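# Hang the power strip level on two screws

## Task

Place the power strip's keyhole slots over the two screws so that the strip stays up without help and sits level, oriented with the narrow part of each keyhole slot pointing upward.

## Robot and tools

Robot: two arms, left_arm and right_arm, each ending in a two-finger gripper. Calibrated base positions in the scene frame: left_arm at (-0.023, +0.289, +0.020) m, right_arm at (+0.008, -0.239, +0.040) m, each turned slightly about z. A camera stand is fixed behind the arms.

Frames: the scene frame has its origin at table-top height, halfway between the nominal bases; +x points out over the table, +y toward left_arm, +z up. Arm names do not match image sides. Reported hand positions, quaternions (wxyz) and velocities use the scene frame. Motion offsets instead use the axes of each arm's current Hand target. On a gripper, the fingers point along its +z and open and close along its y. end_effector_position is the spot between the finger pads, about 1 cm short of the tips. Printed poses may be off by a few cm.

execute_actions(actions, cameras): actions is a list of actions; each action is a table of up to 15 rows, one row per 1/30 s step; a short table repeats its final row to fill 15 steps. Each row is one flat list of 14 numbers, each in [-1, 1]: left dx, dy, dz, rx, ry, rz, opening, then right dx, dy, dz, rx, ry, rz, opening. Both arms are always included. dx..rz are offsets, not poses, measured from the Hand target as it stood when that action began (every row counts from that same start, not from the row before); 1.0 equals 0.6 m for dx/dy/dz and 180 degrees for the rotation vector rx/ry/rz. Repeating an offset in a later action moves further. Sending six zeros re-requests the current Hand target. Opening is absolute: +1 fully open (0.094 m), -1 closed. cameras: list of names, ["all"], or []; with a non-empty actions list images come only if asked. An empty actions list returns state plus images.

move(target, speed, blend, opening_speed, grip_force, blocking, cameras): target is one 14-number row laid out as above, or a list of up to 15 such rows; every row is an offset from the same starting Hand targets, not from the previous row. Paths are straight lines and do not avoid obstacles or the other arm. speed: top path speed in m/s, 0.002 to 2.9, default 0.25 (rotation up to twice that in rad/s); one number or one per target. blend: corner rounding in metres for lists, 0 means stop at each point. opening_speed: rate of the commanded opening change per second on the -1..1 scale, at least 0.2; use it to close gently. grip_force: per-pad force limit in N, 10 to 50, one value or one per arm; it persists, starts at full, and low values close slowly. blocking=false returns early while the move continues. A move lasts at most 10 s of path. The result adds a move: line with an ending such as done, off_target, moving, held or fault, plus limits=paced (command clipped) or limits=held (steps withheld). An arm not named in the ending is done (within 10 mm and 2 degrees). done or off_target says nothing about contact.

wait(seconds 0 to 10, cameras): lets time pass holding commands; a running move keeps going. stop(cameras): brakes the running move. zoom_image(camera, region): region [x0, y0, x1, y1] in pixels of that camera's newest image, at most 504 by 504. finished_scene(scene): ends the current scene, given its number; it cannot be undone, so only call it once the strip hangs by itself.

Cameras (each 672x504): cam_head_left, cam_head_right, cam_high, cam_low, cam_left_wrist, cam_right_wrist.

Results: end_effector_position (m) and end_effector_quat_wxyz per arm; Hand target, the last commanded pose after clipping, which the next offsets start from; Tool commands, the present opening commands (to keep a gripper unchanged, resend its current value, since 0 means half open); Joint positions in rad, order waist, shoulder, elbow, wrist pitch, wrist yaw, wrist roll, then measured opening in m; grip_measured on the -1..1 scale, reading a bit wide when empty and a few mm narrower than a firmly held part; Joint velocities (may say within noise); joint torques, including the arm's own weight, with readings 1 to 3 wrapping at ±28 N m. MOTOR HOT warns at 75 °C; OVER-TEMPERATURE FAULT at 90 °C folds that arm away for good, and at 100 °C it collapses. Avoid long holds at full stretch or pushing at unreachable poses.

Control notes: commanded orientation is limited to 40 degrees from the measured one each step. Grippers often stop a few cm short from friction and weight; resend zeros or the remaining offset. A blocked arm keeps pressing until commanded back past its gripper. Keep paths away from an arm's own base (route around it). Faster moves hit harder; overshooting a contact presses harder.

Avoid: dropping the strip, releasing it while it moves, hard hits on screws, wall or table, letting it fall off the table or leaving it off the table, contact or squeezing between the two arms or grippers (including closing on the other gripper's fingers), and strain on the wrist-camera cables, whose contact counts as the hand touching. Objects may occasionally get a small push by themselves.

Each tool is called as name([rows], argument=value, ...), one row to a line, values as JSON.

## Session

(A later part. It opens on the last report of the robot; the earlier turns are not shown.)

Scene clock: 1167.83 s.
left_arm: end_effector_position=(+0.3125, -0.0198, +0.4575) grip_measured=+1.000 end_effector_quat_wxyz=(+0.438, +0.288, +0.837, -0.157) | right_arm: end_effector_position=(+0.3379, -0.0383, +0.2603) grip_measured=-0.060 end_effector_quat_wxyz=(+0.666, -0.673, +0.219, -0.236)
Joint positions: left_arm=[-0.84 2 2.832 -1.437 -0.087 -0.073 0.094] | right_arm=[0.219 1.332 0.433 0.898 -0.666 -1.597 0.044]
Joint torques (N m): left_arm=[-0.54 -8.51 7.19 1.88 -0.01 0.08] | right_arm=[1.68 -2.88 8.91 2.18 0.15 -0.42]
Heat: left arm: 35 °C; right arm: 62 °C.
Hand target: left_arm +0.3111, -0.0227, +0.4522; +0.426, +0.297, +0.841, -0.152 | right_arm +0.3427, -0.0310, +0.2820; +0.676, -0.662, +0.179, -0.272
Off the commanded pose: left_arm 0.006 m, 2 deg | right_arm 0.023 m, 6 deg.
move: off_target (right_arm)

move(target=[0,0,0,0,0,0,1,0.0,0.006,0,-0.002,0.0,0.0,-0.25], speed=0.02)

move(target=[0,0,0,0,0,0,1,0.0,0.006,0,-0.002,0.0,0.0,-0.25], speed=0.02)

Scene clock: 1171.17 s.
left_arm: end_effector_position=(+0.3125, -0.0198, +0.4575) grip_measured=+1.000 end_effector_quat_wxyz=(+0.438, +0.288, +0.837, -0.157) | right_arm: end_effector_position=(+0.3379, -0.0383, +0.2603) grip_measured=-0.060 end_effector_quat_wxyz=(+0.666, -0.673, +0.218, -0.236)
Joint positions: left_arm=[-0.84 2 2.832 -1.437 -0.087 -0.073 0.094] | right_arm=[0.219 1.332 0.433 0.898 -0.666 -1.597 0.044]
Joint torques (N m): left_arm=[-0.53 -8.51 7.2 1.88 -0.02 0.08] | right_arm=[1.61 -2.25 8.72 2.21 0.16 -0.47]
Heat: left arm: 35 °C; right arm: 62 °C.
Hand target: left_arm +0.3111, -0.0227, +0.4522; +0.426, +0.297, +0.841, -0.152 | right_arm +0.3432, -0.0311, +0.2784; +0.674, -0.664, +0.179, -0.271
Off the commanded pose: left_arm 0.006 m, 2 deg | right_arm 0.020 m, 6 deg.
move: off_target (right_arm)

Scene clock: 1171.87 s.
left_arm: end_effector_position=(+0.3125, -0.0198, +0.4575) grip_measured=+1.000 end_effector_quat_wxyz=(+0.438, +0.288, +0.837, -0.157) | right_arm: end_effector_position=(+0.3380, -0.0383, +0.2601) grip_measured=-0.060 end_effector_quat_wxyz=(+0.666, -0.673, +0.218, -0.236)
Joint positions: left_arm=[-0.84 2 2.832 -1.437 -0.087 -0.073 0.094] | right_arm=[0.219 1.333 0.433 0.899 -0.665 -1.598 0.044]
Joint torques (N m): left_arm=[-0.54 -8.5 7.2 1.87 -0.01 0.08] | right_arm=[1.57 -1.69 8.53 2.21 0.16 -0.51]
Heat: left arm: 35 °C; right arm: 62 °C.
Hand target: left_arm +0.3111, -0.0227, +0.4522; +0.426, +0.297, +0.841, -0.152 | right_arm +0.3437, -0.0312, +0.2748; +0.671, -0.666, +0.180, -0.271
Off the commanded pose: left_arm 0.006 m, 2 deg | right_arm 0.017 m, 6 deg.
move: off_target (right_arm)

move(target=[0,0,0,0,0,0,1,0.0,-0.004,0.010,0,0.0,0.0,-0.25], speed=0.02)

move(target=[0,0,0,0,0,0,1,0.0,-0.004,0.008,0,0.0,0.0,-0.25], speed=0.02, cameras=["cam_left_wrist"])

zoom_image(camera="cam_left_wrist", region=[280, 90, 440, 250])

zoom_image(camera="cam_left_wrist", region=[280, 344, 440, 504])

Scene clock: 1177.30 s.
left_arm: end_effector_position=(+0.3125, -0.0198, +0.4575) grip_measured=+1.000 end_effector_quat_wxyz=(+0.438, +0.288, +0.837, -0.157) | right_arm: end_effector_position=(+0.3382, -0.0382, +0.2600) grip_measured=-0.060 end_effector_quat_wxyz=(+0.666, -0.673, +0.218, -0.236)
Joint positions: left_arm=[-0.84 2 2.832 -1.437 -0.087 -0.073 0.094] | right_arm=[0.219 1.335 0.433 0.902 -0.666 -1.598 0.044]
Joint torques (N m): left_arm=[-0.53 -8.51 7.19 1.88 -0.01 0.08] | right_arm=[2.8 -1.14 9.95 2.1 0.34 -0.51]
Heat: left arm: 35 °C; right arm: 61 °C.
Hand target: left_arm +0.3111, -0.0227, +0.4522; +0.426, +0.297, +0.841, -0.152 | right_arm +0.3470, -0.0263, +0.2775; +0.671, -0.666, +0.180, -0.271
Off the commanded pose: left_arm 0.006 m, 2 deg | right_arm 0.023 m, 6 deg.
move: off_target (right_arm)

Scene clock: 1178.00 s.
left_arm: end_effector_position=(+0.3125, -0.0198, +0.4575) grip_measured=+1.000 end_effector_quat_wxyz=(+0.438, +0.288, +0.837, -0.157) | right_arm: end_effector_position=(+0.3381, -0.0380, +0.2600) grip_measured=-0.060 end_effector_quat_wxyz=(+0.666, -0.673, +0.218, -0.236)
Joint positions: left_arm=[-0.84 2 2.832 -1.437 -0.087 -0.073 0.094] | right_arm=[0.22 1.335 0.433 0.902 -0.665 -1.598 0.044]
Joint torques (N m): left_arm=[-0.53 -8.51 7.19 1.88 -0.02 0.09] | right_arm=[3.6 -0.84 11.19 2.01 0.44 -0.5]
Heat: left arm: 35 °C; right arm: 61 °C.
Hand target: left_arm +0.3111, -0.0227, +0.4522; +0.426, +0.297, +0.841, -0.152 | right_arm +0.3495, -0.0224, +0.2801; +0.672, -0.666, +0.180, -0.271
Off the commanded pose: left_arm 0.006 m, 2 deg | right_arm 0.028 m, 6 deg.
move: off_target (right_arm)
Images, in order (width x height): cam_left_wrist 672x504.

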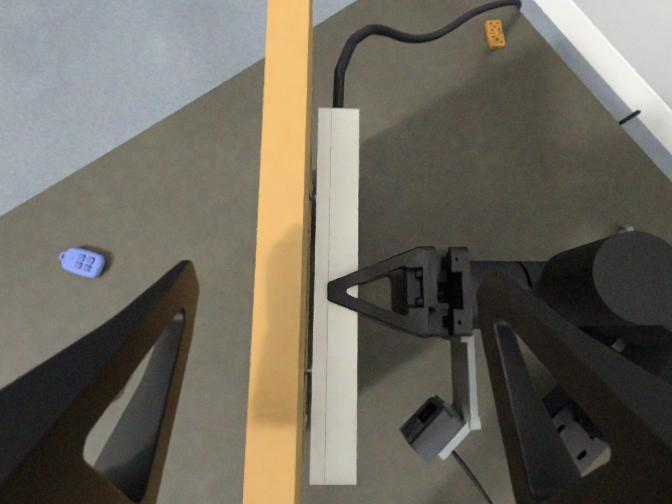

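Scaled by 3.150.

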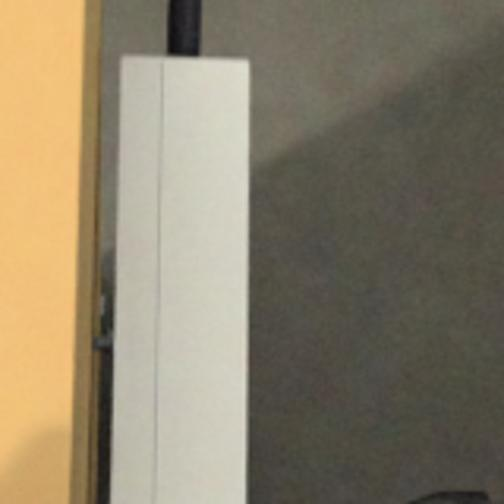

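Scaled by 3.150.

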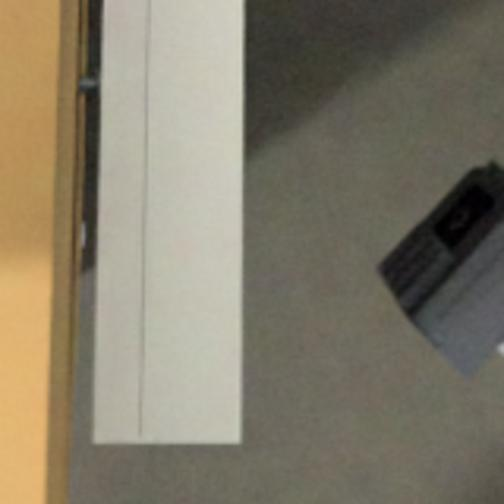

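move(target=[0,0,0,0,0,0,1,0.003,0.004,-0.018,0,0.0,0.0,-0.25], speed=0.03)

move(target=[0,0,0,0,0,0,1,0.0,0.006,-0.004,0,0.0,0.0,-0.25], speed=0.03)

Scene clock: 1190.97 s.
left_arm: end_effector_position=(+0.3125, -0.0198, +0.4575) grip_measured=+1.000 end_effector_quat_wxyz=(+0.438, +0.288, +0.837, -0.157) | right_arm: end_effector_position=(+0.3380, -0.0382, +0.2600) grip_measured=-0.060 end_effector_quat_wxyz=(+0.667, -0.673, +0.217, -0.236)
Joint positions: left_arm=[-0.84 2 2.832 -1.437 -0.087 -0.073 0.094] | right_arm=[0.219 1.335 0.433 0.902 -0.668 -1.598 0.044]
Joint torques (N m): left_arm=[-0.53 -8.51 7.2 1.88 -0.01 0.08] | right_arm=[1.21 -2.24 9.13 2.08 0.13 -0.49]
Heat: left arm: 35 °C; right arm: 64 °C.
Hand target: left_arm +0.3111, -0.0227, +0.4522; +0.426, +0.297, +0.841, -0.152 | right_arm +0.3448, -0.0322, +0.2774; +0.671, -0.666, +0.180, -0.271
Off the commanded pose: left_arm 0.006 m, 2 deg | right_arm 0.020 m, 6 deg.
move: off_target (right_arm)

Scene clock: 1191.67 s.
left_arm: end_effector_position=(+0.3125, -0.0198, +0.4575) grip_measured=+1.000 end_effector_quat_wxyz=(+0.438, +0.288, +0.837, -0.157) | right_arm: end_effector_position=(+0.3379, -0.0383, +0.2602) grip_measured=-0.060 end_effector_quat_wxyz=(+0.667, -0.673, +0.216, -0.237)
Joint positions: left_arm=[-0.84 2 2.832 -1.437 -0.087 -0.073 0.094] | right_arm=[0.218 1.335 0.433 0.903 -0.669 -1.601 0.044]
Joint torques (N m): left_arm=[-0.53 -8.51 7.19 1.88 -0.02 0.08] | right_arm=[0.77 -1.76 8.09 2.23 0.07 -0.52]
Heat: left arm: 35 °C; right arm: 64 °C.
Hand target: left_arm +0.3111, -0.0227, +0.4522; +0.426, +0.297, +0.841, -0.152 | right_arm +0.3438, -0.0342, +0.2738; +0.671, -0.666, +0.180, -0.271
Off the commanded pose: left_arm 0.006 m, 2 deg | right_arm 0.015 m, 6 deg.
move: off_target (right_arm)

move(target=[0,0,0,0,0,0,1,0.003,0.004,-0.006,-0.003,-0.008,0.0,-0.25], speed=0.03)

move(target=[0,0,0,0,0,0,1,0.0,0.004,-0.004,-0.003,0,0.0,-0.25], speed=0.03)

Scene clock: 1196.17 s.
left_arm: end_effector_position=(+0.3125, -0.0198, +0.4575) grip_measured=+1.000 end_effector_quat_wxyz=(+0.438, +0.288, +0.837, -0.157) | right_arm: end_effector_position=(+0.3412, -0.0418, +0.2463) grip_measured=-0.060 end_effector_quat_wxyz=(+0.653, -0.686, +0.219, -0.233)
Joint positions: left_arm=[-0.84 2 2.832 -1.437 -0.087 -0.073 0.094] | right_arm=[0.2 1.359 0.433 0.877 -0.686 -1.636 0.044]
Joint torques (N m): left_arm=[-0.53 -8.53 7.19 1.88 -0.02 0.08] | right_arm=[-0.31 -3.69 8.39 2.35 -0.45 -0.26]
Heat: left arm: 35 °C; right arm: 63 °C.
Hand target: left_arm +0.3111, -0.0227, +0.4522; +0.426, +0.297, +0.841, -0.152 | right_arm +0.3433, -0.0382, +0.2713; +0.671, -0.672, +0.173, -0.262
Off the commanded pose: left_arm 0.006 m, 2 deg | right_arm 0.025 m, 7 deg.
move: off_target (right_arm)

Scene clock: 1196.87 s.
left_arm: end_effector_position=(+0.3125, -0.0198, +0.4575) grip_measured=+1.000 end_effector_quat_wxyz=(+0.438, +0.288, +0.837, -0.157) | right_arm: end_effector_position=(+0.3415, -0.0434, +0.2435) grip_measured=-0.060 end_effector_quat_wxyz=(+0.650, -0.689, +0.221, -0.232)
Joint positions: left_arm=[-0.84 2 2.832 -1.437 -0.087 -0.073 0.094] | right_arm=[0.194 1.359 0.433 0.864 -0.691 -1.644 0.044]
Joint torques (N m): left_arm=[-0.53 -8.5 7.19 1.87 -0.01 0.08] | right_arm=[-0.32 -4.25 7.94 2.33 -0.43 -0.27]
Heat: left arm: 35 °C; right arm: 63 °C.
Hand target: left_arm +0.3111, -0.0227, +0.4522; +0.426, +0.297, +0.841, -0.152 | right_arm +0.3422, -0.0403, +0.2689; +0.667, -0.675, +0.174, -0.261
Off the commanded pose: left_arm 0.006 m, 2 deg | right_arm 0.026 m, 7 deg.
move: off_target (right_arm)

move(target=[0,0,0,0,0,0,1,-0.02,-0.012,-0.006,0.008,0.0,0.008,-0.25], speed=0.04)

Scene clock: 1207.37 s.
left_arm: end_effector_position=(+0.3125, -0.0198, +0.4575) grip_measured=+1.000 end_effector_quat_wxyz=(+0.438, +0.288, +0.837, -0.157) | right_arm: end_effector_position=(+0.3382, -0.0399, +0.2415) grip_measured=-0.060 end_effector_quat_wxyz=(+0.654, -0.686, +0.230, -0.221)
Joint positions: left_arm=[-0.84 2 2.832 -1.437 -0.087 -0.073 0.094] | right_arm=[0.21 1.359 0.421 0.878 -0.679 -1.612 0.044]
Joint torques (N m): left_arm=[-0.54 -8.51 7.19 1.88 -0.01 0.08] | right_arm=[0.87 -7.71 6.02 2.48 -0.23 -0.11]
Heat: left arm: 35 °C; right arm: 61 °C.
Hand target: left_arm +0.3111, -0.0227, +0.4522; +0.426, +0.297, +0.841, -0.152 | right_arm +0.3296, -0.0358, +0.2745; +0.679, -0.665, +0.180, -0.254
Off the commanded pose: left_arm 0.006 m, 2 deg | right_arm 0.034 m, 8 deg.
move: off_target (right_arm)

move(target=[0,0,0,0,0,0,1,-0.003,-0.012,-0.002,0.012,0.004,-0.010,-0.25], speed=0.04)

Scene clock: 1211.33 s.
left_arm: end_effector_position=(+0.3125, -0.0198, +0.4575) grip_measured=+1.000 end_effector_quat_wxyz=(+0.438, +0.288, +0.837, -0.157) | right_arm: end_effector_position=(+0.3367, -0.0406, +0.2482) grip_measured=-0.060 end_effector_quat_wxyz=(+0.660, -0.676, +0.223, -0.240)
Joint positions: left_arm=[-0.84 2 2.832 -1.437 -0.087 -0.073 0.094] | right_arm=[0.219 1.351 0.401 0.934 -0.652 -1.61 0.044]
Joint torques (N m): left_arm=[-0.53 -8.51 7.19 1.88 -0.01 0.08] | right_arm=[1.03 -7.13 6.04 2.55 -0.27 -0.15]
Heat: left arm: 35 °C; right arm: 59 °C.
Hand target: left_arm +0.3111, -0.0227, +0.4522; +0.426, +0.297, +0.841, -0.152 | right_arm +0.3267, -0.0356, +0.2814; +0.686, -0.653, +0.169, -0.273
Off the commanded pose: left_arm 0.006 m, 2 deg | right_arm 0.035 m, 8 deg.
move: off_target (right_arm)

move(target=[0,0,0,0,0,0,1,0.003,-0.012,0.002,0.0,0.0,0.003,-0.25], speed=0.04)

Scene clock: 1216.73 s.
left_arm: end_effector_position=(+0.3125, -0.0198, +0.4575) grip_measured=+1.000 end_effector_quat_wxyz=(+0.438, +0.288, +0.837, -0.157) | right_arm: end_effector_position=(+0.3348, -0.0413, +0.2510) grip_measured=-0.060 end_effector_quat_wxyz=(+0.661, -0.674, +0.227, -0.237)
Joint positions: left_arm=[-0.84 2 2.832 -1.437 -0.087 -0.073 0.094] | right_arm=[0.219 1.329 0.401 0.911 -0.651 -1.599 0.044]
Joint torques (N m): left_arm=[-0.53 -8.5 7.2 1.87 -0.02 0.09] | right_arm=[0.84 -7.19 7.57 2.4 -0.31 -0.17]
Heat: left arm: 36 °C; right arm: 57 °C.
Hand target: left_arm +0.3111, -0.0227, +0.4522; +0.426, +0.297, +0.841, -0.152 | right_arm +0.3277, -0.0358, +0.2889; +0.687, -0.652, +0.172, -0.269
Off the commanded pose: left_arm 0.006 m, 2 deg | right_arm 0.039 m, 8 deg.
move: off_target (right_arm)

move(target=[0,0,0,0,0,0,1,0.008,-0.006,0.010,0.0,0.0,0.00,-0.25], speed=0.04)

move(target=[0,0,0,0,0,0,1,0.003,-0.004,0.004,0.0,0.0,0.00,-0.25], speed=0.03)

Scene clock: 1222.13 s.
left_arm: end_effector_position=(+0.3125, -0.0198, +0.4575) grip_measured=+1.000 end_effector_quat_wxyz=(+0.438, +0.288, +0.837, -0.157) | right_arm: end_effector_position=(+0.3348, -0.0413, +0.2481) grip_measured=-0.060 end_effector_quat_wxyz=(+0.659, -0.677, +0.231, -0.233)
Joint positions: left_arm=[-0.84 2 2.832 -1.437 -0.087 -0.073 0.094] | right_arm=[0.219 1.329 0.401 0.897 -0.651 -1.599 0.044]
Joint torques (N m): left_arm=[-0.54 -8.51 7.2 1.88 -0.01 0.08] | right_arm=[0.73 -6.28 9.87 2.36 -0.32 -0.16]
Heat: left arm: 36 °C; right arm: 56 °C.
Hand target: left_arm +0.3111, -0.0227, +0.4522; +0.426, +0.297, +0.841, -0.152 | right_arm +0.3345, -0.0338, +0.2935; +0.687, -0.652, +0.172, -0.269
Off the commanded pose: left_arm 0.006 m, 2 deg | right_arm 0.046 m, 9 deg.
move: off_target (right_arm)

Scene clock: 1223.13 s.
left_arm: end_effector_position=(+0.3125, -0.0198, +0.4575) grip_measured=+1.000 end_effector_quat_wxyz=(+0.438, +0.288, +0.837, -0.157) | right_arm: end_effector_position=(+0.3361, -0.0410, +0.2482) grip_measured=-0.060 end_effector_quat_wxyz=(+0.657, -0.679, +0.234, -0.230)
Joint positions: left_arm=[-0.84 2 2.832 -1.437 -0.087 -0.073 0.094] | right_arm=[0.219 1.329 0.41 0.881 -0.651 -1.599 0.044]
Joint torques (N m): left_arm=[-0.54 -8.5 7.2 1.88 -0.01 0.08] | right_arm=[0.79 -6.2 10.3 2.39 -0.32 -0.18]
Heat: left arm: 36 °C; right arm: 56 °C.
Hand target: left_arm +0.3111, -0.0227, +0.4522; +0.426, +0.297, +0.841, -0.152 | right_arm +0.3370, -0.0330, +0.2964; +0.688, -0.652, +0.172, -0.269
Off the commanded pose: left_arm 0.006 m, 2 deg | right_arm 0.049 m, 10 deg.
move: off_target (right_arm)

move(target=[0,0,0,0,0,0,1,0.00,-0.002,0.00,0.0075,0.0,-0.008,-0.25], speed=0.03)

Scene clock: 1227.10 s.
left_arm: end_effector_position=(+0.3125, -0.0198, +0.4575) grip_measured=+1.000 end_effector_quat_wxyz=(+0.438, +0.288, +0.837, -0.157) | right_arm: end_effector_position=(+0.3369, -0.0415, +0.2541) grip_measured=-0.060 end_effector_quat_wxyz=(+0.662, -0.673, +0.227, -0.240)
Joint positions: left_arm=[-0.84 2 2.832 -1.437 -0.087 -0.073 0.094] | right_arm=[0.219 1.329 0.41 0.908 -0.646 -1.599 0.044]
Joint torques (N m): left_arm=[-0.54 -8.5 7.19 1.88 -0.01 0.08] | right_arm=[0.79 -4.63 9.68 2.63 -0.35 -0.25]
Heat: left arm: 36 °C; right arm: 58 °C.
Hand target: left_arm +0.3111, -0.0227, +0.4522; +0.426, +0.297, +0.841, -0.152 | right_arm +0.3368, -0.0329, +0.2975; +0.692, -0.646, +0.160, -0.280
Off the commanded pose: left_arm 0.006 m, 2 deg | right_arm 0.044 m, 10 deg.
move: off_target (right_arm)

move(target=[0,0,0,0,0,0,1,-0.003,0.0,0.0135,0.00,-0.005,0.0,-0.25], speed=0.03)

Scene clock: 1233.70 s.
left_arm: end_effector_position=(+0.3125, -0.0198, +0.4575) grip_measured=+1.000 end_effector_quat_wxyz=(+0.438, +0.288, +0.837, -0.157) | right_arm: end_effector_position=(+0.3380, -0.0389, +0.2545) grip_measured=-0.060 end_effector_quat_wxyz=(+0.662, -0.673, +0.227, -0.240)
Joint positions: left_arm=[-0.84 2 2.832 -1.437 -0.087 -0.073 0.094] | right_arm=[0.228 1.336 0.417 0.909 -0.639 -1.599 0.044]
Joint torques (N m): left_arm=[-0.53 -8.51 7.19 1.88 -0.01 0.08] | right_arm=[1.43 -3.43 10.82 2.61 -0.43 -0.27]
Heat: left arm: 36 °C; right arm: 59 °C.
Hand target: left_arm +0.3111, -0.0227, +0.4522; +0.426, +0.297, +0.841, -0.152 | right_arm +0.3402, -0.0254, +0.2982; +0.693, -0.648, +0.155, -0.275
Off the commanded pose: left_arm 0.006 m, 2 deg | right_arm 0.046 m, 10 deg.
move: off_target (right_arm)

move(target=[0,0,0,0,0,0,1,0.0,0.001,0.008,0.00,-0.002,0.0,-0.25], speed=0.03)

move(target=[0,0,0,0,0,0,1,0.0,0.002,0.006,0.00,-0.002,0.0,-0.25], speed=0.03, cameras=["cam_left_wrist"])

zoom_image(camera="cam_left_wrist", region=[280, 90, 440, 250])

zoom_image(camera="cam_left_wrist", region=[280, 344, 440, 504])

Scene clock: 1239.10 s.
left_arm: end_effector_position=(+0.3125, -0.0198, +0.4575) grip_measured=+1.000 end_effector_quat_wxyz=(+0.438, +0.288, +0.837, -0.157) | right_arm: end_effector_position=(+0.3390, -0.0379, +0.2543) grip_measured=-0.060 end_effector_quat_wxyz=(+0.663, -0.673, +0.225, -0.239)
Joint positions: left_arm=[-0.84 2 2.832 -1.437 -0.087 -0.073 0.094] | right_arm=[0.229 1.347 0.421 0.917 -0.643 -1.599 0.044]
Joint torques (N m): left_arm=[-0.54 -8.51 7.2 1.88 -0.01 0.08] | right_arm=[2 -2.92 11.56 2.56 -0.36 -0.28]
Heat: left arm: 36 °C; right arm: 60 °C.
Hand target: left_arm +0.3111, -0.0227, +0.4522; +0.426, +0.297, +0.841, -0.152 | right_arm +0.3430, -0.0214, +0.2982; +0.693, -0.649, +0.153, -0.273
Off the commanded pose: left_arm 0.006 m, 2 deg | right_arm 0.047 m, 10 deg.
move: off_target (right_arm)

Scene clock: 1239.87 s.
left_arm: end_effector_position=(+0.3125, -0.0198, +0.4575) grip_measured=+1.000 end_effector_quat_wxyz=(+0.438, +0.288, +0.837, -0.157) | right_arm: end_effector_position=(+0.3391, -0.0376, +0.2541) grip_measured=-0.060 end_effector_quat_wxyz=(+0.665, -0.672, +0.223, -0.238)
Joint positions: left_arm=[-0.84 2 2.832 -1.437 -0.087 -0.073 0.094] | right_arm=[0.227 1.354 0.421 0.928 -0.649 -1.597 0.044]
Joint torques (N m): left_arm=[-0.54 -8.51 7.19 1.88 -0.02 0.08] | right_arm=[2.54 -2.15 12.22 2.5 -0.3 -0.31]
Heat: left arm: 36 °C; right arm: 60 °C.
Hand target: left_arm +0.3111, -0.0227, +0.4522; +0.426, +0.297, +0.841, -0.152 | right_arm +0.3453, -0.0185, +0.2973; +0.694, -0.650, +0.151, -0.271
Off the commanded pose: left_arm 0.006 m, 2 deg | right_arm 0.048 m, 10 deg.
move: off_target (right_arm)
Images, in order (width x height): cam_left_wrist 672x504.

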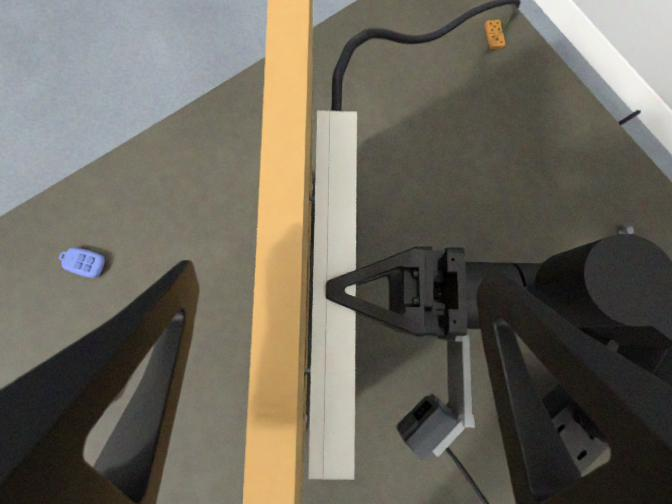

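Scaled by 3.150.

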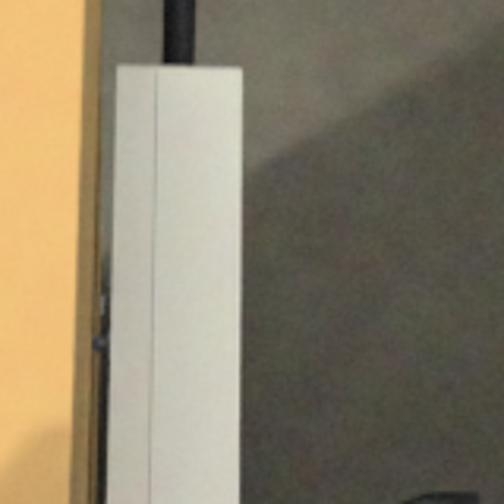

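Scaled by 3.150.

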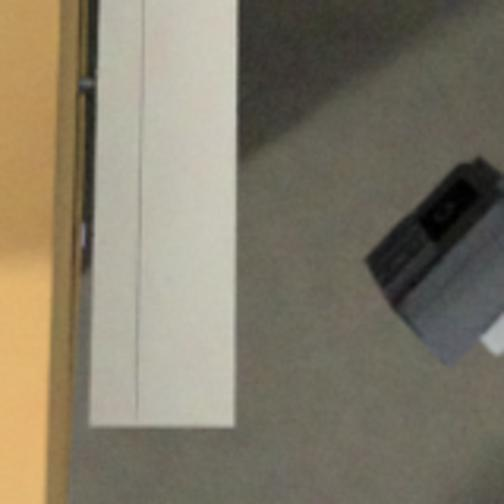

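move(target=[0,0,0,0,0,0,1,0.010,0.0,0.0,0.00,0.0,0.0,-0.25], speed=0.03)

move(target=[0,0,0,0,0,0,1,0.008,0.0,0.002,0.00,0.0,0.0,-0.25], speed=0.03)

Scene clock: 1248.07 s.
left_arm: end_effector_position=(+0.3125, -0.0198, +0.4575) grip_measured=+1.000 end_effector_quat_wxyz=(+0.438, +0.288, +0.837, -0.157) | right_arm: end_effector_position=(+0.3392, -0.0378, +0.2538) grip_measured=-0.060 end_effector_quat_wxyz=(+0.667, -0.673, +0.218, -0.233)
Joint positions: left_arm=[-0.84 2 2.832 -1.437 -0.087 -0.073 0.094] | right_arm=[0.217 1.366 0.424 0.941 -0.672 -1.594 0.044]
Joint torques (N m): left_arm=[-0.54 -8.51 7.19 1.88 -0.02 0.08] | right_arm=[1.74 -2.28 12.98 2.42 -0.23 -0.29]
Heat: left arm: 36 °C; right arm: 64 °C.
Hand target: left_arm +0.3111, -0.0227, +0.4522; +0.426, +0.297, +0.841, -0.152 | right_arm +0.3502, -0.0220, +0.2982; +0.694, -0.650, +0.150, -0.271
Off the commanded pose: left_arm 0.006 m, 2 deg | right_arm 0.048 m, 10 deg.
move: off_target (right_arm)

Scene clock: 1248.90 s.
left_arm: end_effector_position=(+0.3125, -0.0198, +0.4575) grip_measured=+1.000 end_effector_quat_wxyz=(+0.438, +0.288, +0.837, -0.157) | right_arm: end_effector_position=(+0.3397, -0.0381, +0.2537) grip_measured=-0.060 end_effector_quat_wxyz=(+0.669, -0.675, +0.213, -0.228)
Joint positions: left_arm=[-0.84 2 2.832 -1.437 -0.087 -0.073 0.094] | right_arm=[0.206 1.376 0.431 0.944 -0.7 -1.594 0.044]
Joint torques (N m): left_arm=[-0.53 -8.51 7.2 1.88 -0.01 0.08] | right_arm=[1.66 -2.15 13.49 2.37 -0.06 -0.26]
Heat: left arm: 36 °C; right arm: 64 °C.
Hand target: left_arm +0.3111, -0.0227, +0.4522; +0.426, +0.297, +0.841, -0.152 | right_arm +0.3547, -0.0237, +0.2989; +0.694, -0.650, +0.150, -0.271
Off the commanded pose: left_arm 0.006 m, 2 deg | right_arm 0.050 m, 10 deg.
move: off_target (right_arm)

execute_actions(actions=[], cameras=["cam_left_wrist"])

zoom_image(camera="cam_left_wrist", region=[280, 90, 440, 250])

zoom_image(camera="cam_left_wrist", region=[280, 344, 440, 504])

Scene clock: 1254.13 s.
left_arm: end_effector_position=(+0.3125, -0.0198, +0.4575) grip_measured=+1.000 end_effector_quat_wxyz=(+0.438, +0.288, +0.837, -0.157) | right_arm: end_effector_position=(+0.3398, -0.0381, +0.2538) grip_measured=-0.060 end_effector_quat_wxyz=(+0.669, -0.675, +0.213, -0.228)
Joint positions: left_arm=[-0.84 2 2.832 -1.437 -0.087 -0.073 0.094] | right_arm=[0.206 1.376 0.432 0.944 -0.7 -1.594 0.044]
Joint velocities: within noise
Joint torques (N m): left_arm=[-0.53 -8.51 7.2 1.88 -0.02 0.08] | right_arm=[1.76 -2.14 13.49 2.37 -0.06 -0.27]
Heat: left arm: 36 °C; right arm: 65 °C.
Hand target: left_arm +0.3111, -0.0227, +0.4522; +0.426, +0.297, +0.841, -0.152 | right_arm +0.3547, -0.0237, +0.2991; +0.694, -0.650, +0.150, -0.271
Tool commands: left_gripper/opening=+1.0 right_gripper/opening=-0.25
Off the commanded pose: left_arm 0.006 m, 2 deg | right_arm 0.050 m, 10 deg.
Images, in order (width x height): cam_left_wrist 672x504.

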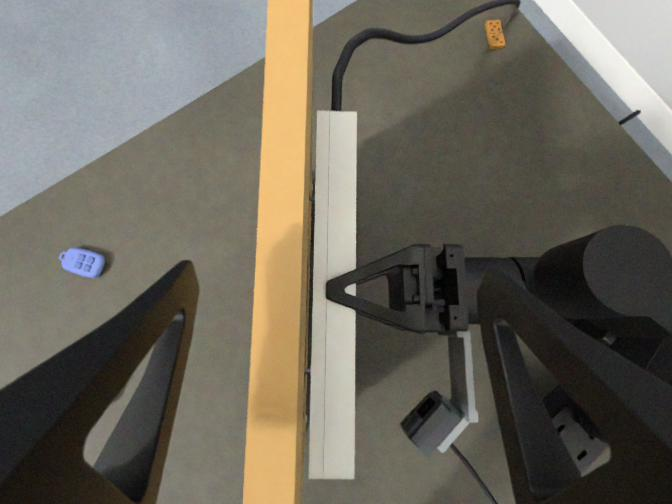

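Scaled by 3.150.

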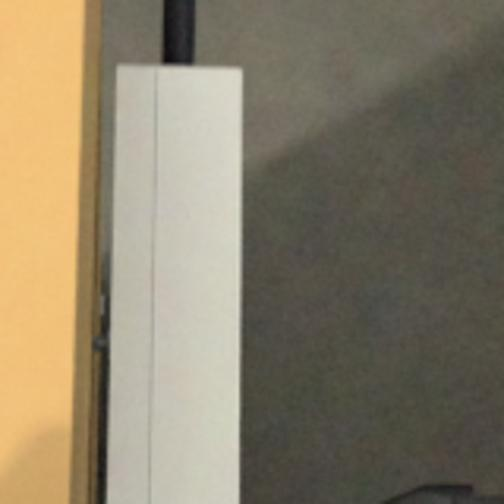

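Scaled by 3.150.

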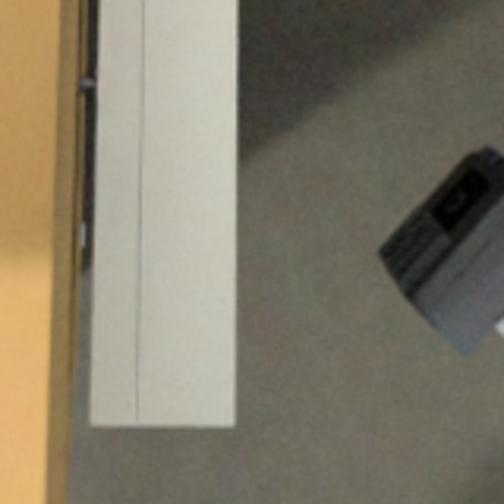

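move(target=[0,0,0,0,0,0,1,-0.006,0.0,-0.016,0.00,0.0,0.0,-0.25], speed=0.03)

move(target=[0,0,0,0,0,0,1,0,0.0,-0.006,0.00,0.0,0.0,-0.25], speed=0.03)

Scene clock: 1258.23 s.
left_arm: end_effector_position=(+0.3125, -0.0198, +0.4575) grip_measured=+1.000 end_effector_quat_wxyz=(+0.438, +0.288, +0.837, -0.157) | right_arm: end_effector_position=(+0.3393, -0.0380, +0.2538) grip_measured=-0.060 end_effector_quat_wxyz=(+0.670, -0.675, +0.212, -0.227)
Joint positions: left_arm=[-0.84 2 2.832 -1.437 -0.087 -0.073 0.094] | right_arm=[0.205 1.376 0.432 0.944 -0.704 -1.594 0.044]
Joint torques (N m): left_arm=[-0.53 -8.51 7.2 1.88 -0.02 0.08] | right_arm=[0.92 -4.22 11.21 2.41 -0.16 -0.26]
Heat: left arm: 36 °C; right arm: 66 °C.
Hand target: left_arm +0.3111, -0.0227, +0.4522; +0.426, +0.297, +0.841, -0.152 | right_arm +0.3464, -0.0295, +0.2975; +0.694, -0.650, +0.150, -0.271
Off the commanded pose: left_arm 0.006 m, 2 deg | right_arm 0.045 m, 10 deg.
move: off_target (right_arm)

Scene clock: 1258.93 s.
left_arm: end_effector_position=(+0.3125, -0.0198, +0.4575) grip_measured=+1.000 end_effector_quat_wxyz=(+0.438, +0.288, +0.837, -0.157) | right_arm: end_effector_position=(+0.3394, -0.0382, +0.2538) grip_measured=-0.060 end_effector_quat_wxyz=(+0.670, -0.675, +0.211, -0.227)
Joint positions: left_arm=[-0.84 2 2.832 -1.437 -0.087 -0.073 0.094] | right_arm=[0.203 1.376 0.432 0.944 -0.706 -1.594 0.044]
Joint torques (N m): left_arm=[-0.54 -8.51 7.2 1.88 -0.02 0.08] | right_arm=[0.35 -4.86 10.56 2.41 -0.25 -0.26]
Heat: left arm: 36 °C; right arm: 66 °C.
Hand target: left_arm +0.3111, -0.0227, +0.4522; +0.426, +0.297, +0.841, -0.152 | right_arm +0.3444, -0.0325, +0.2971; +0.694, -0.650, +0.150, -0.271
Off the commanded pose: left_arm 0.006 m, 2 deg | right_arm 0.044 m, 10 deg.
move: off_target (right_arm)

move(target=[0,0,0,0,0,0,1,0.008,0.0,-0.002,0.00,0.0,0.0,-0.25], speed=0.03)

move(target=[0,0,0,0,0,0,1,0.006,0.0,-0.002,0.00,0.0,0.0,-0.25], speed=0.03)

Scene clock: 1271.17 s.
left_arm: end_effector_position=(+0.3125, -0.0198, +0.4575) grip_measured=+1.000 end_effector_quat_wxyz=(+0.438, +0.288, +0.837, -0.157) | right_arm: end_effector_position=(+0.3421, -0.0414, +0.2551) grip_measured=-0.060 end_effector_quat_wxyz=(+0.669, -0.674, +0.214, -0.229)
Joint positions: left_arm=[-0.84 2 2.832 -1.437 -0.087 -0.073 0.094] | right_arm=[0.192 1.376 0.438 0.937 -0.711 -1.594 0.044]
Joint torques (N m): left_arm=[-0.54 -8.5 7.19 1.88 -0.02 0.08] | right_arm=[-0.28 -4.26 10.73 2.46 -0.38 -0.25]
Heat: left arm: 36 °C; right arm: 64 °C.
Hand target: left_arm +0.3111, -0.0227, +0.4522; +0.426, +0.297, +0.841, -0.152 | right_arm +0.3476, -0.0362, +0.2976; +0.694, -0.650, +0.151, -0.271
Off the commanded pose: left_arm 0.006 m, 2 deg | right_arm 0.043 m, 10 deg.
move: off_target (right_arm)

Scene clock: 1271.90 s.
left_arm: end_effector_position=(+0.3125, -0.0198, +0.4575) grip_measured=+1.000 end_effector_quat_wxyz=(+0.438, +0.288, +0.837, -0.157) | right_arm: end_effector_position=(+0.3451, -0.0447, +0.2597) grip_measured=-0.060 end_effector_quat_wxyz=(+0.670, -0.672, +0.211, -0.233)
Joint positions: left_arm=[-0.84 2 2.832 -1.437 -0.087 -0.073 0.094] | right_arm=[0.177 1.376 0.45 0.937 -0.723 -1.594 0.044]
Joint torques (N m): left_arm=[-0.53 -8.51 7.2 1.88 -0.02 0.08] | right_arm=[-0.17 -3.64 10.47 2.47 -0.41 -0.22]
Heat: left arm: 36 °C; right arm: 64 °C.
Hand target: left_arm +0.3111, -0.0227, +0.4522; +0.426, +0.297, +0.841, -0.152 | right_arm +0.3499, -0.0393, +0.2981; +0.694, -0.650, +0.150, -0.271
Off the commanded pose: left_arm 0.006 m, 2 deg | right_arm 0.039 m, 9 deg.
move: off_target (right_arm)

execute_actions(actions=[], cameras=["cam_left_wrist","cam_head_right","cam_head_left"])

zoom_image(camera="cam_left_wrist", region=[280, 90, 440, 250])

zoom_image(camera="cam_left_wrist", region=[280, 344, 440, 504])

zoom_image(camera="cam_head_right", region=[315, 90, 475, 250])

zoom_image(camera="cam_head_left", region=[315, 90, 475, 250])

Scene clock: 1282.50 s.
left_arm: end_effector_position=(+0.3125, -0.0198, +0.4575) grip_measured=+1.000 end_effector_quat_wxyz=(+0.438, +0.288, +0.837, -0.157) | right_arm: end_effector_position=(+0.3450, -0.0446, +0.2597) grip_measured=-0.060 end_effector_quat_wxyz=(+0.671, -0.672, +0.211, -0.233)
Joint positions: left_arm=[-0.84 2 2.832 -1.437 -0.087 -0.073 0.094] | right_arm=[0.177 1.376 0.45 0.937 -0.723 -1.594 0.044]
Joint velocities: within noise
Joint torques (N m): left_arm=[-0.54 -8.5 7.19 1.88 -0.02 0.08] | right_arm=[-0.13 -3.7 10.44 2.47 -0.41 -0.2]
Heat: left arm: 36 °C; right arm: 65 °C.
Hand target: left_arm +0.3111, -0.0227, +0.4522; +0.426, +0.297, +0.841, -0.152 | right_arm +0.3498, -0.0393, +0.2981; +0.694, -0.650, +0.150, -0.271
Tool commands: left_gripper/opening=+1.0 right_gripper/opening=-0.25
Off the commanded pose: left_arm 0.006 m, 2 deg | right_arm 0.039 m, 9 deg.
Images, in order (width x height): cam_head_left 672x504, cam_head_right 672x504, cam_left_wrist 672x504.

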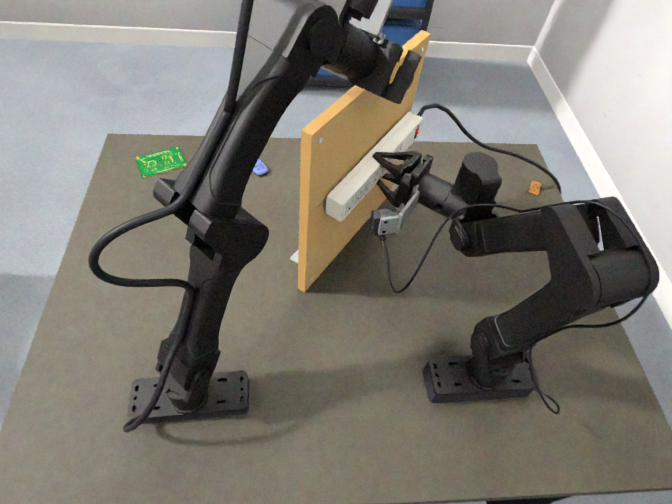

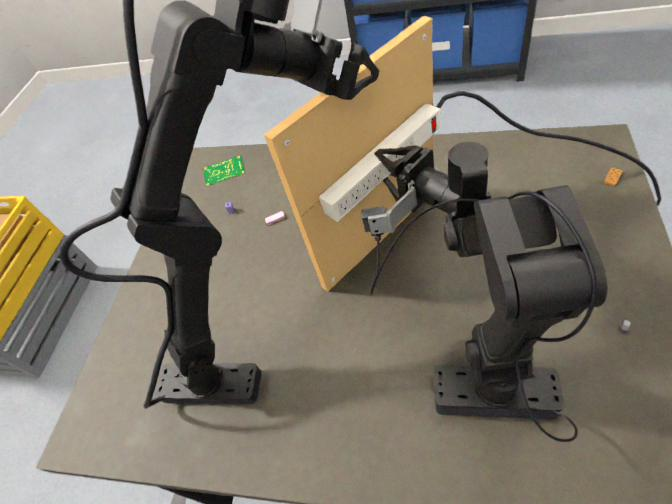

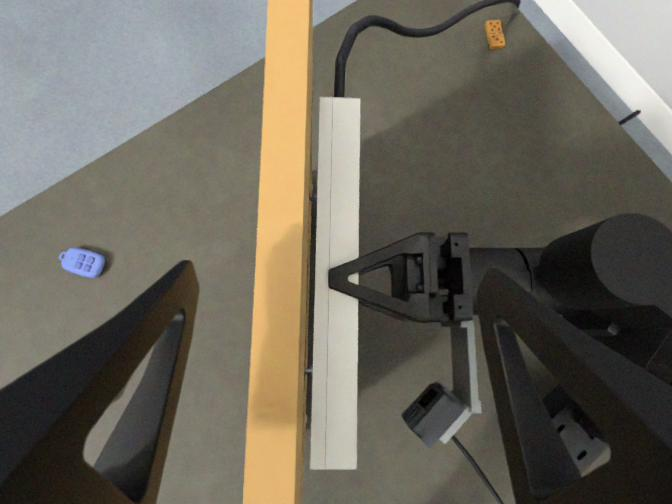

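Scaled by 3.150.

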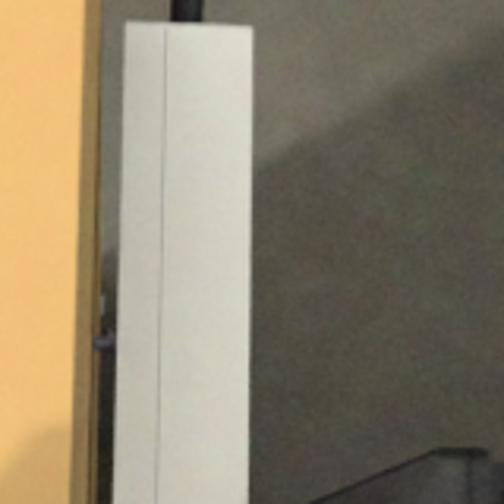

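Scaled by 3.150.

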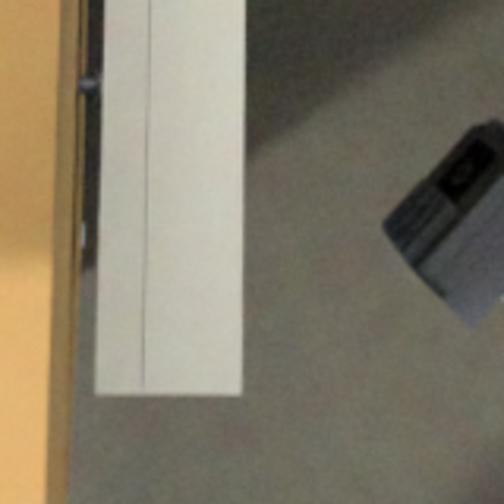

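Scaled by 3.150.

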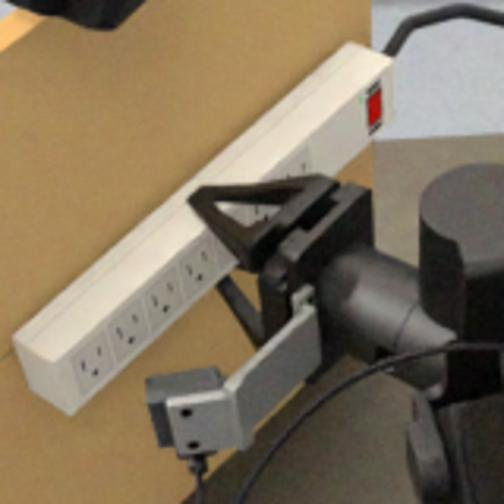

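Scaled by 3.150.

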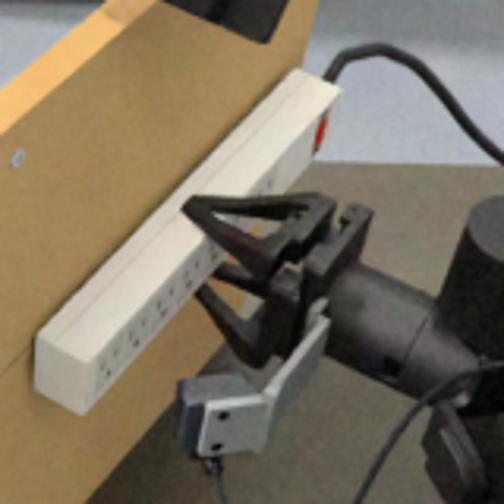

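zoom_image(camera="cam_head_right", region=[300, 175, 350, 225])

zoom_image(camera="cam_head_right", region=[400, 80, 450, 130])

zoom_image(camera="cam_head_right", region=[250, 110, 300, 160])

zoom_image(camera="cam_head_right", region=[400, 0, 450, 50])

zoom_image(camera="cam_head_left", region=[310, 175, 360, 225])

zoom_image(camera="cam_head_left", region=[385, 90, 435, 140])

zoom_image(camera="cam_head_left", region=[285, 105, 335, 155])

zoom_image(camera="cam_head_left", region=[395, 10, 445, 60])

Scaled by 10.080.

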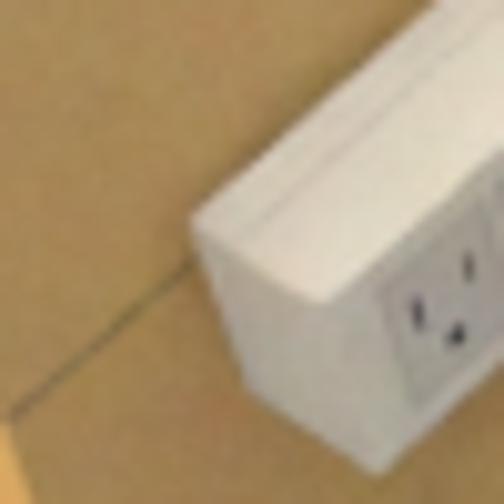

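Scaled by 10.080.

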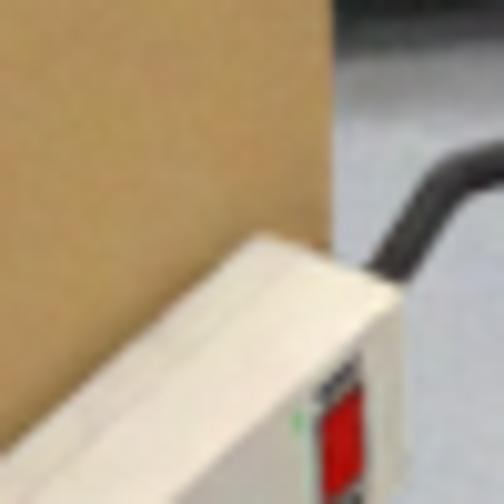

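Scaled by 10.080.

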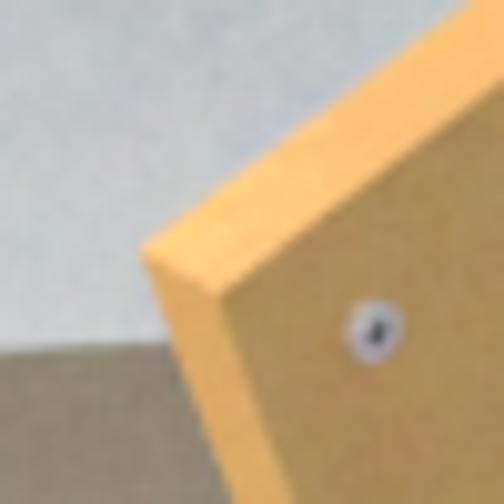

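Scaled by 10.080.

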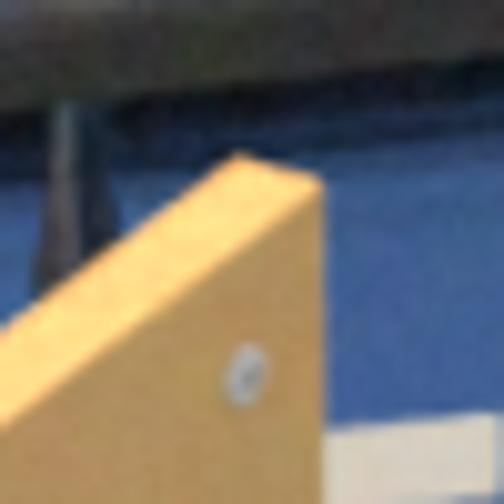

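Scaled by 10.080.

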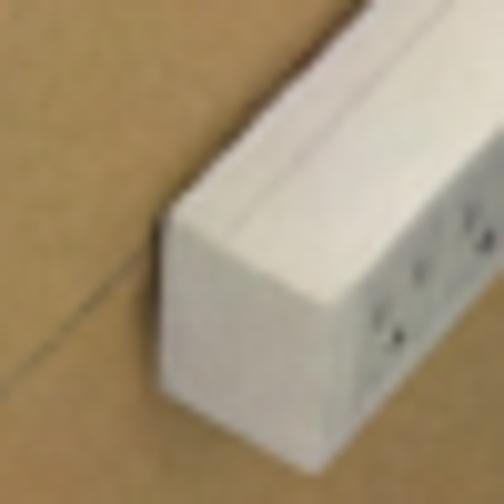

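Scaled by 10.080.

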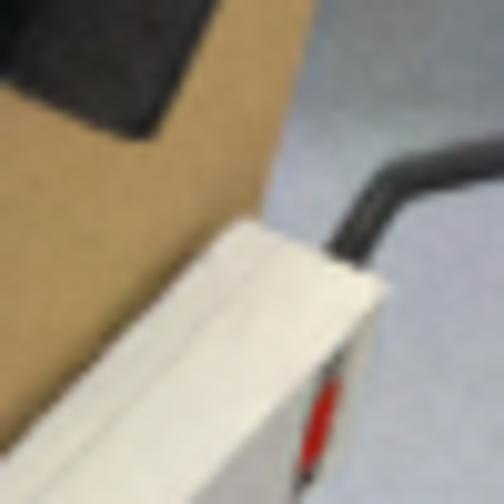

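Scaled by 10.080.

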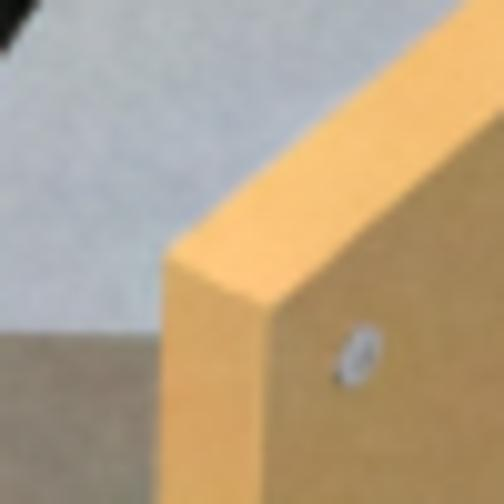

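Scaled by 10.080.

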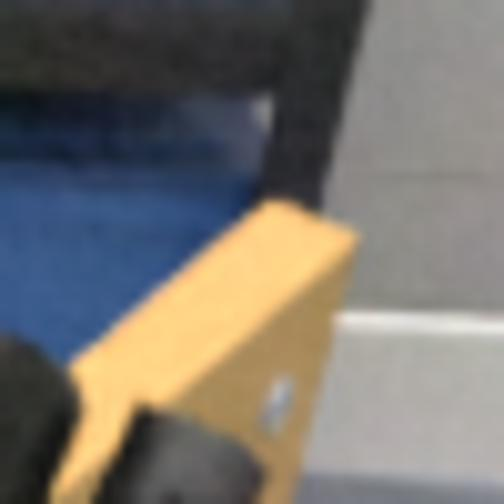

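move(target=[0,0,0,0,0,0,1,-0.022,0.008,-0.002,0.0,-0.003,0.010,-0.25], speed=0.04)

Scene clock: 1367.07 s.
left_arm: end_effector_position=(+0.3125, -0.0198, +0.4575) grip_measured=+1.000 end_effector_quat_wxyz=(+0.438, +0.288, +0.837, -0.157) | right_arm: end_effector_position=(+0.3448, -0.0440, +0.2604) grip_measured=-0.060 end_effector_quat_wxyz=(+0.672, -0.671, +0.213, -0.231)
Joint positions: left_arm=[-0.84 2 2.832 -1.437 -0.087 -0.073 0.094] | right_arm=[0.179 1.376 0.45 0.94 -0.721 -1.586 0.044]
Joint torques (N m): left_arm=[-0.53 -8.51 7.2 1.88 -0.02 0.08] | right_arm=[2 -4.27 7.56 2.67 -0.22 -0.04]
Heat: left arm: 36 °C; right arm: 68 °C.
Hand target: left_arm +0.3111, -0.0227, +0.4522; +0.426, +0.297, +0.841, -0.152 | right_arm +0.3393, -0.0326, +0.2913; +0.699, -0.649, +0.157, -0.257
Off the commanded pose: left_arm 0.006 m, 2 deg | right_arm 0.033 m, 8 deg.
move: off_target (right_arm)

move(target=[0,0,0,0,0,0,1,-0.004,0.002,-0.014,-0.003,0,0.003,-0.25], speed=0.04)

Scene clock: 1369.63 s.
left_arm: end_effector_position=(+0.3125, -0.0198, +0.4575) grip_measured=+1.000 end_effector_quat_wxyz=(+0.438, +0.288, +0.837, -0.157) | right_arm: end_effector_position=(+0.3442, -0.0440, +0.2599) grip_measured=-0.060 end_effector_quat_wxyz=(+0.674, -0.669, +0.217, -0.227)
Joint positions: left_arm=[-0.84 2 2.832 -1.437 -0.087 -0.073 0.094] | right_arm=[0.179 1.376 0.447 0.944 -0.722 -1.572 0.044]
Joint torques (N m): left_arm=[-0.53 -8.51 7.19 1.88 -0.02 0.08] | right_arm=[0.91 -6.74 6 2.47 -0.38 -0.17]
Heat: left arm: 36 °C; right arm: 67 °C.
Hand target: left_arm +0.3111, -0.0227, +0.4522; +0.426, +0.297, +0.841, -0.152 | right_arm +0.3329, -0.0381, +0.2889; +0.697, -0.651, +0.161, -0.253
Off the commanded pose: left_arm 0.006 m, 2 deg | right_arm 0.032 m, 8 deg.
move: off_target (right_arm)

move(target=[0,0,0,0,0,0,1,-0.014,0.004,-0.006,-0.002,0,0.0,-0.25], speed=0.04)

Scene clock: 1373.57 s.
left_arm: end_effector_position=(+0.3125, -0.0198, +0.4575) grip_measured=+1.000 end_effector_quat_wxyz=(+0.438, +0.288, +0.837, -0.157) | right_arm: end_effector_position=(+0.3354, -0.0414, +0.2552) grip_measured=-0.060 end_effector_quat_wxyz=(+0.673, -0.671, +0.217, -0.221)
Joint positions: left_arm=[-0.84 2 2.832 -1.437 -0.087 -0.073 0.094] | right_arm=[0.194 1.355 0.416 0.945 -0.714 -1.571 0.044]
Joint torques (N m): left_arm=[-0.54 -8.51 7.19 1.88 -0.01 0.08] | right_arm=[1.02 -7.34 6.01 2.4 -0.28 -0.21]
Heat: left arm: 36 °C; right arm: 65 °C.
Hand target: left_arm +0.3111, -0.0227, +0.4522; +0.426, +0.297, +0.841, -0.152 | right_arm +0.3244, -0.0364, +0.2854; +0.695, -0.654, +0.162, -0.252
Off the commanded pose: left_arm 0.006 m, 2 deg | right_arm 0.033 m, 8 deg.
move: off_target (right_arm)

move(target=[0,0,0,0,0,0,1,0.014,0.0,0.018,0.0,0.001,0.0,-0.25], speed=0.04)

move(target=[0,0,0,0,0,0,1,0.004,-0.003,0.008,0.002,0.001,-0.002,-0.25], speed=0.03)

Scene clock: 1379.70 s.
left_arm: end_effector_position=(+0.3125, -0.0198, +0.4575) grip_measured=+1.000 end_effector_quat_wxyz=(+0.438, +0.288, +0.837, -0.157) | right_arm: end_effector_position=(+0.3357, -0.0409, +0.2552) grip_measured=-0.060 end_effector_quat_wxyz=(+0.673, -0.671, +0.219, -0.222)
Joint positions: left_arm=[-0.84 2 2.832 -1.437 -0.087 -0.073 0.094] | right_arm=[0.199 1.355 0.416 0.945 -0.706 -1.571 0.044]
Joint torques (N m): left_arm=[-0.54 -8.51 7.2 1.88 -0.01 0.07] | right_arm=[1.02 -3.54 9.33 2.41 -0.28 -0.22]
Heat: left arm: 36 °C; right arm: 63 °C.
Hand target: left_arm +0.3111, -0.0227, +0.4522; +0.426, +0.297, +0.841, -0.152 | right_arm +0.3372, -0.0322, +0.2872; +0.695, -0.653, +0.163, -0.253
Off the commanded pose: left_arm 0.006 m, 2 deg | right_arm 0.033 m, 8 deg.
move: off_target (right_arm)

Scene clock: 1380.43 s.
left_arm: end_effector_position=(+0.3125, -0.0198, +0.4575) grip_measured=+1.000 end_effector_quat_wxyz=(+0.438, +0.288, +0.837, -0.157) | right_arm: end_effector_position=(+0.3364, -0.0388, +0.2510) grip_measured=-0.060 end_effector_quat_wxyz=(+0.671, -0.673, +0.222, -0.219)
Joint positions: left_arm=[-0.84 2 2.832 -1.437 -0.087 -0.073 0.094] | right_arm=[0.207 1.367 0.416 0.946 -0.698 -1.571 0.044]
Joint torques (N m): left_arm=[-0.54 -8.51 7.19 1.88 -0.01 0.08] | right_arm=[0.99 -3.47 10.48 2.48 -0.22 -0.23]
Heat: left arm: 36 °C; right arm: 63 °C.
Hand target: left_arm +0.3111, -0.0227, +0.4522; +0.426, +0.297, +0.841, -0.152 | right_arm +0.3416, -0.0296, +0.2897; +0.696, -0.651, +0.162, -0.257
Off the commanded pose: left_arm 0.006 m, 2 deg | right_arm 0.040 m, 9 deg.
move: off_target (right_arm)

move(target=[0,0,0,0,0,0,1,0.007,-0.005,0.003,0.001,0.003,0.0,-0.25], speed=0.03)

Scene clock: 1384.30 s.
left_arm: end_effector_position=(+0.3125, -0.0198, +0.4575) grip_measured=+1.000 end_effector_quat_wxyz=(+0.438, +0.288, +0.837, -0.157) | right_arm: end_effector_position=(+0.3399, -0.0390, +0.2570) grip_measured=-0.060 end_effector_quat_wxyz=(+0.673, -0.669, +0.220, -0.226)
Joint positions: left_arm=[-0.84 2 2.832 -1.437 -0.087 -0.073 0.094] | right_arm=[0.207 1.367 0.431 0.945 -0.691 -1.572 0.044]
Joint torques (N m): left_arm=[-0.54 -8.51 7.2 1.88 -0.02 0.08] | right_arm=[0.75 -3.21 10.58 2.42 -0.25 -0.2]
Heat: left arm: 36 °C; right arm: 64 °C.
Hand target: left_arm +0.3111, -0.0227, +0.4522; +0.426, +0.297, +0.841, -0.152 | right_arm +0.3456, -0.0306, +0.2933; +0.696, -0.649, +0.165, -0.260
Off the commanded pose: left_arm 0.006 m, 2 deg | right_arm 0.038 m, 8 deg.
move: off_target (right_arm)

move(target=[0,0,0,0,0,0,1,0.0,0.007,-0.002,0.0,0.0,0.0,-0.25], speed=0.03)

Scene clock: 1387.50 s.
left_arm: end_effector_position=(+0.3125, -0.0198, +0.4575) grip_measured=+1.000 end_effector_quat_wxyz=(+0.438, +0.288, +0.837, -0.157) | right_arm: end_effector_position=(+0.3402, -0.0388, +0.2568) grip_measured=-0.060 end_effector_quat_wxyz=(+0.675, -0.669, +0.218, -0.224)
Joint positions: left_arm=[-0.84 2 2.832 -1.437 -0.087 -0.073 0.094] | right_arm=[0.204 1.377 0.431 0.96 -0.699 -1.568 0.044]
Joint torques (N m): left_arm=[-0.54 -8.51 7.19 1.88 -0.02 0.08] | right_arm=[0.7 -2.86 9.83 2.47 -0.13 -0.24]
Heat: left arm: 36 °C; right arm: 63 °C.
Hand target: left_arm +0.3111, -0.0227, +0.4522; +0.426, +0.297, +0.841, -0.152 | right_arm +0.3456, -0.0314, +0.2891; +0.696, -0.649, +0.165, -0.260
Off the commanded pose: left_arm 0.006 m, 2 deg | right_arm 0.034 m, 8 deg.
move: off_target (right_arm)

move(target=[0,0,0,0,0,0,1,0.0,0.003,-0.002,-0.005,0.0,0.001,-0.25], speed=0.03)

move(target=[0,0,0,0,0,0,1,0.0,0.003,0,-0.003,0.0,0.001,-0.25], speed=0.03)

Scene clock: 1392.37 s.
left_arm: end_effector_position=(+0.3125, -0.0198, +0.4575) grip_measured=+1.000 end_effector_quat_wxyz=(+0.438, +0.288, +0.837, -0.157) | right_arm: end_effector_position=(+0.3401, -0.0389, +0.2566) grip_measured=-0.060 end_effector_quat_wxyz=(+0.675, -0.669, +0.218, -0.224)
Joint positions: left_arm=[-0.84 2 2.832 -1.437 -0.087 -0.073 0.094] | right_arm=[0.203 1.377 0.431 0.96 -0.7 -1.568 0.044]
Joint torques (N m): left_arm=[-0.53 -8.5 7.19 1.88 -0.01 0.08] | right_arm=[0.53 -3.63 9.99 2.21 -0.2 -0.3]
Heat: left arm: 36 °C; right arm: 63 °C.
Hand target: left_arm +0.3111, -0.0227, +0.4522; +0.426, +0.297, +0.841, -0.152 | right_arm +0.3451, -0.0324, +0.2872; +0.691, -0.654, +0.168, -0.258
Off the commanded pose: left_arm 0.006 m, 2 deg | right_arm 0.032 m, 7 deg.
move: off_target (right_arm)

Scene clock: 1393.07 s.
left_arm: end_effector_position=(+0.3125, -0.0198, +0.4575) grip_measured=+1.000 end_effector_quat_wxyz=(+0.438, +0.288, +0.837, -0.157) | right_arm: end_effector_position=(+0.3401, -0.0389, +0.2564) grip_measured=-0.060 end_effector_quat_wxyz=(+0.674, -0.669, +0.218, -0.224)
Joint positions: left_arm=[-0.84 2 2.832 -1.437 -0.087 -0.073 0.094] | right_arm=[0.203 1.377 0.431 0.958 -0.7 -1.568 0.044]
Joint torques (N m): left_arm=[-0.53 -8.51 7.19 1.88 -0.02 0.08] | right_arm=[0.59 -3.75 10.14 2.08 -0.19 -0.35]
Heat: left arm: 36 °C; right arm: 62 °C.
Hand target: left_arm +0.3111, -0.0227, +0.4522; +0.426, +0.297, +0.841, -0.152 | right_arm +0.3454, -0.0324, +0.2854; +0.688, -0.657, +0.170, -0.256
Off the commanded pose: left_arm 0.006 m, 2 deg | right_arm 0.030 m, 7 deg.
move: off_target (right_arm)

move(target=[0,0,0,0,0,0,1,0.0,0.003,-0.002,-0.003,0.0,0.001,-0.25], speed=0.03)

move(target=[0,0,0,0,0,0,1,0.0,0.003,-0.001,-0.003,0.0,0.001,-0.25], speed=0.03)

Scene clock: 1397.93 s.
left_arm: end_effector_position=(+0.3125, -0.0198, +0.4575) grip_measured=+1.000 end_effector_quat_wxyz=(+0.438, +0.288, +0.837, -0.157) | right_arm: end_effector_position=(+0.3405, -0.0392, +0.2520) grip_measured=-0.060 end_effector_quat_wxyz=(+0.669, -0.674, +0.222, -0.221)
Joint positions: left_arm=[-0.84 2 2.832 -1.437 -0.087 -0.073 0.094] | right_arm=[0.203 1.377 0.431 0.937 -0.698 -1.577 0.044]
Joint torques (N m): left_arm=[-0.53 -8.53 7.2 1.88 -0.02 0.08] | right_arm=[0.29 -4.34 9.98 2.13 -0.26 -0.31]
Heat: left arm: 36 °C; right arm: 62 °C.
Hand target: left_arm +0.3111, -0.0227, +0.4522; +0.426, +0.297, +0.841, -0.152 | right_arm +0.3450, -0.0334, +0.2836; +0.686, -0.660, +0.172, -0.254
Off the commanded pose: left_arm 0.006 m, 2 deg | right_arm 0.032 m, 7 deg.
move: off_target (right_arm)

Scene clock: 1398.63 s.
left_arm: end_effector_position=(+0.3125, -0.0198, +0.4575) grip_measured=+1.000 end_effector_quat_wxyz=(+0.438, +0.288, +0.837, -0.157) | right_arm: end_effector_position=(+0.3405, -0.0392, +0.2518) grip_measured=-0.060 end_effector_quat_wxyz=(+0.669, -0.674, +0.222, -0.221)
Joint positions: left_arm=[-0.84 2 2.832 -1.437 -0.087 -0.073 0.094] | right_arm=[0.203 1.377 0.431 0.936 -0.698 -1.578 0.044]
Joint torques (N m): left_arm=[-0.53 -8.5 7.19 1.88 -0.02 0.08] | right_arm=[0.2 -4.59 9.99 2.01 -0.28 -0.34]
Heat: left arm: 36 °C; right arm: 62 °C.
Hand target: left_arm +0.3111, -0.0227, +0.4522; +0.426, +0.297, +0.841, -0.152 | right_arm +0.3449, -0.0338, +0.2817; +0.683, -0.663, +0.174, -0.252
Off the commanded pose: left_arm 0.006 m, 2 deg | right_arm 0.031 m, 7 deg.
move: off_target (right_arm)


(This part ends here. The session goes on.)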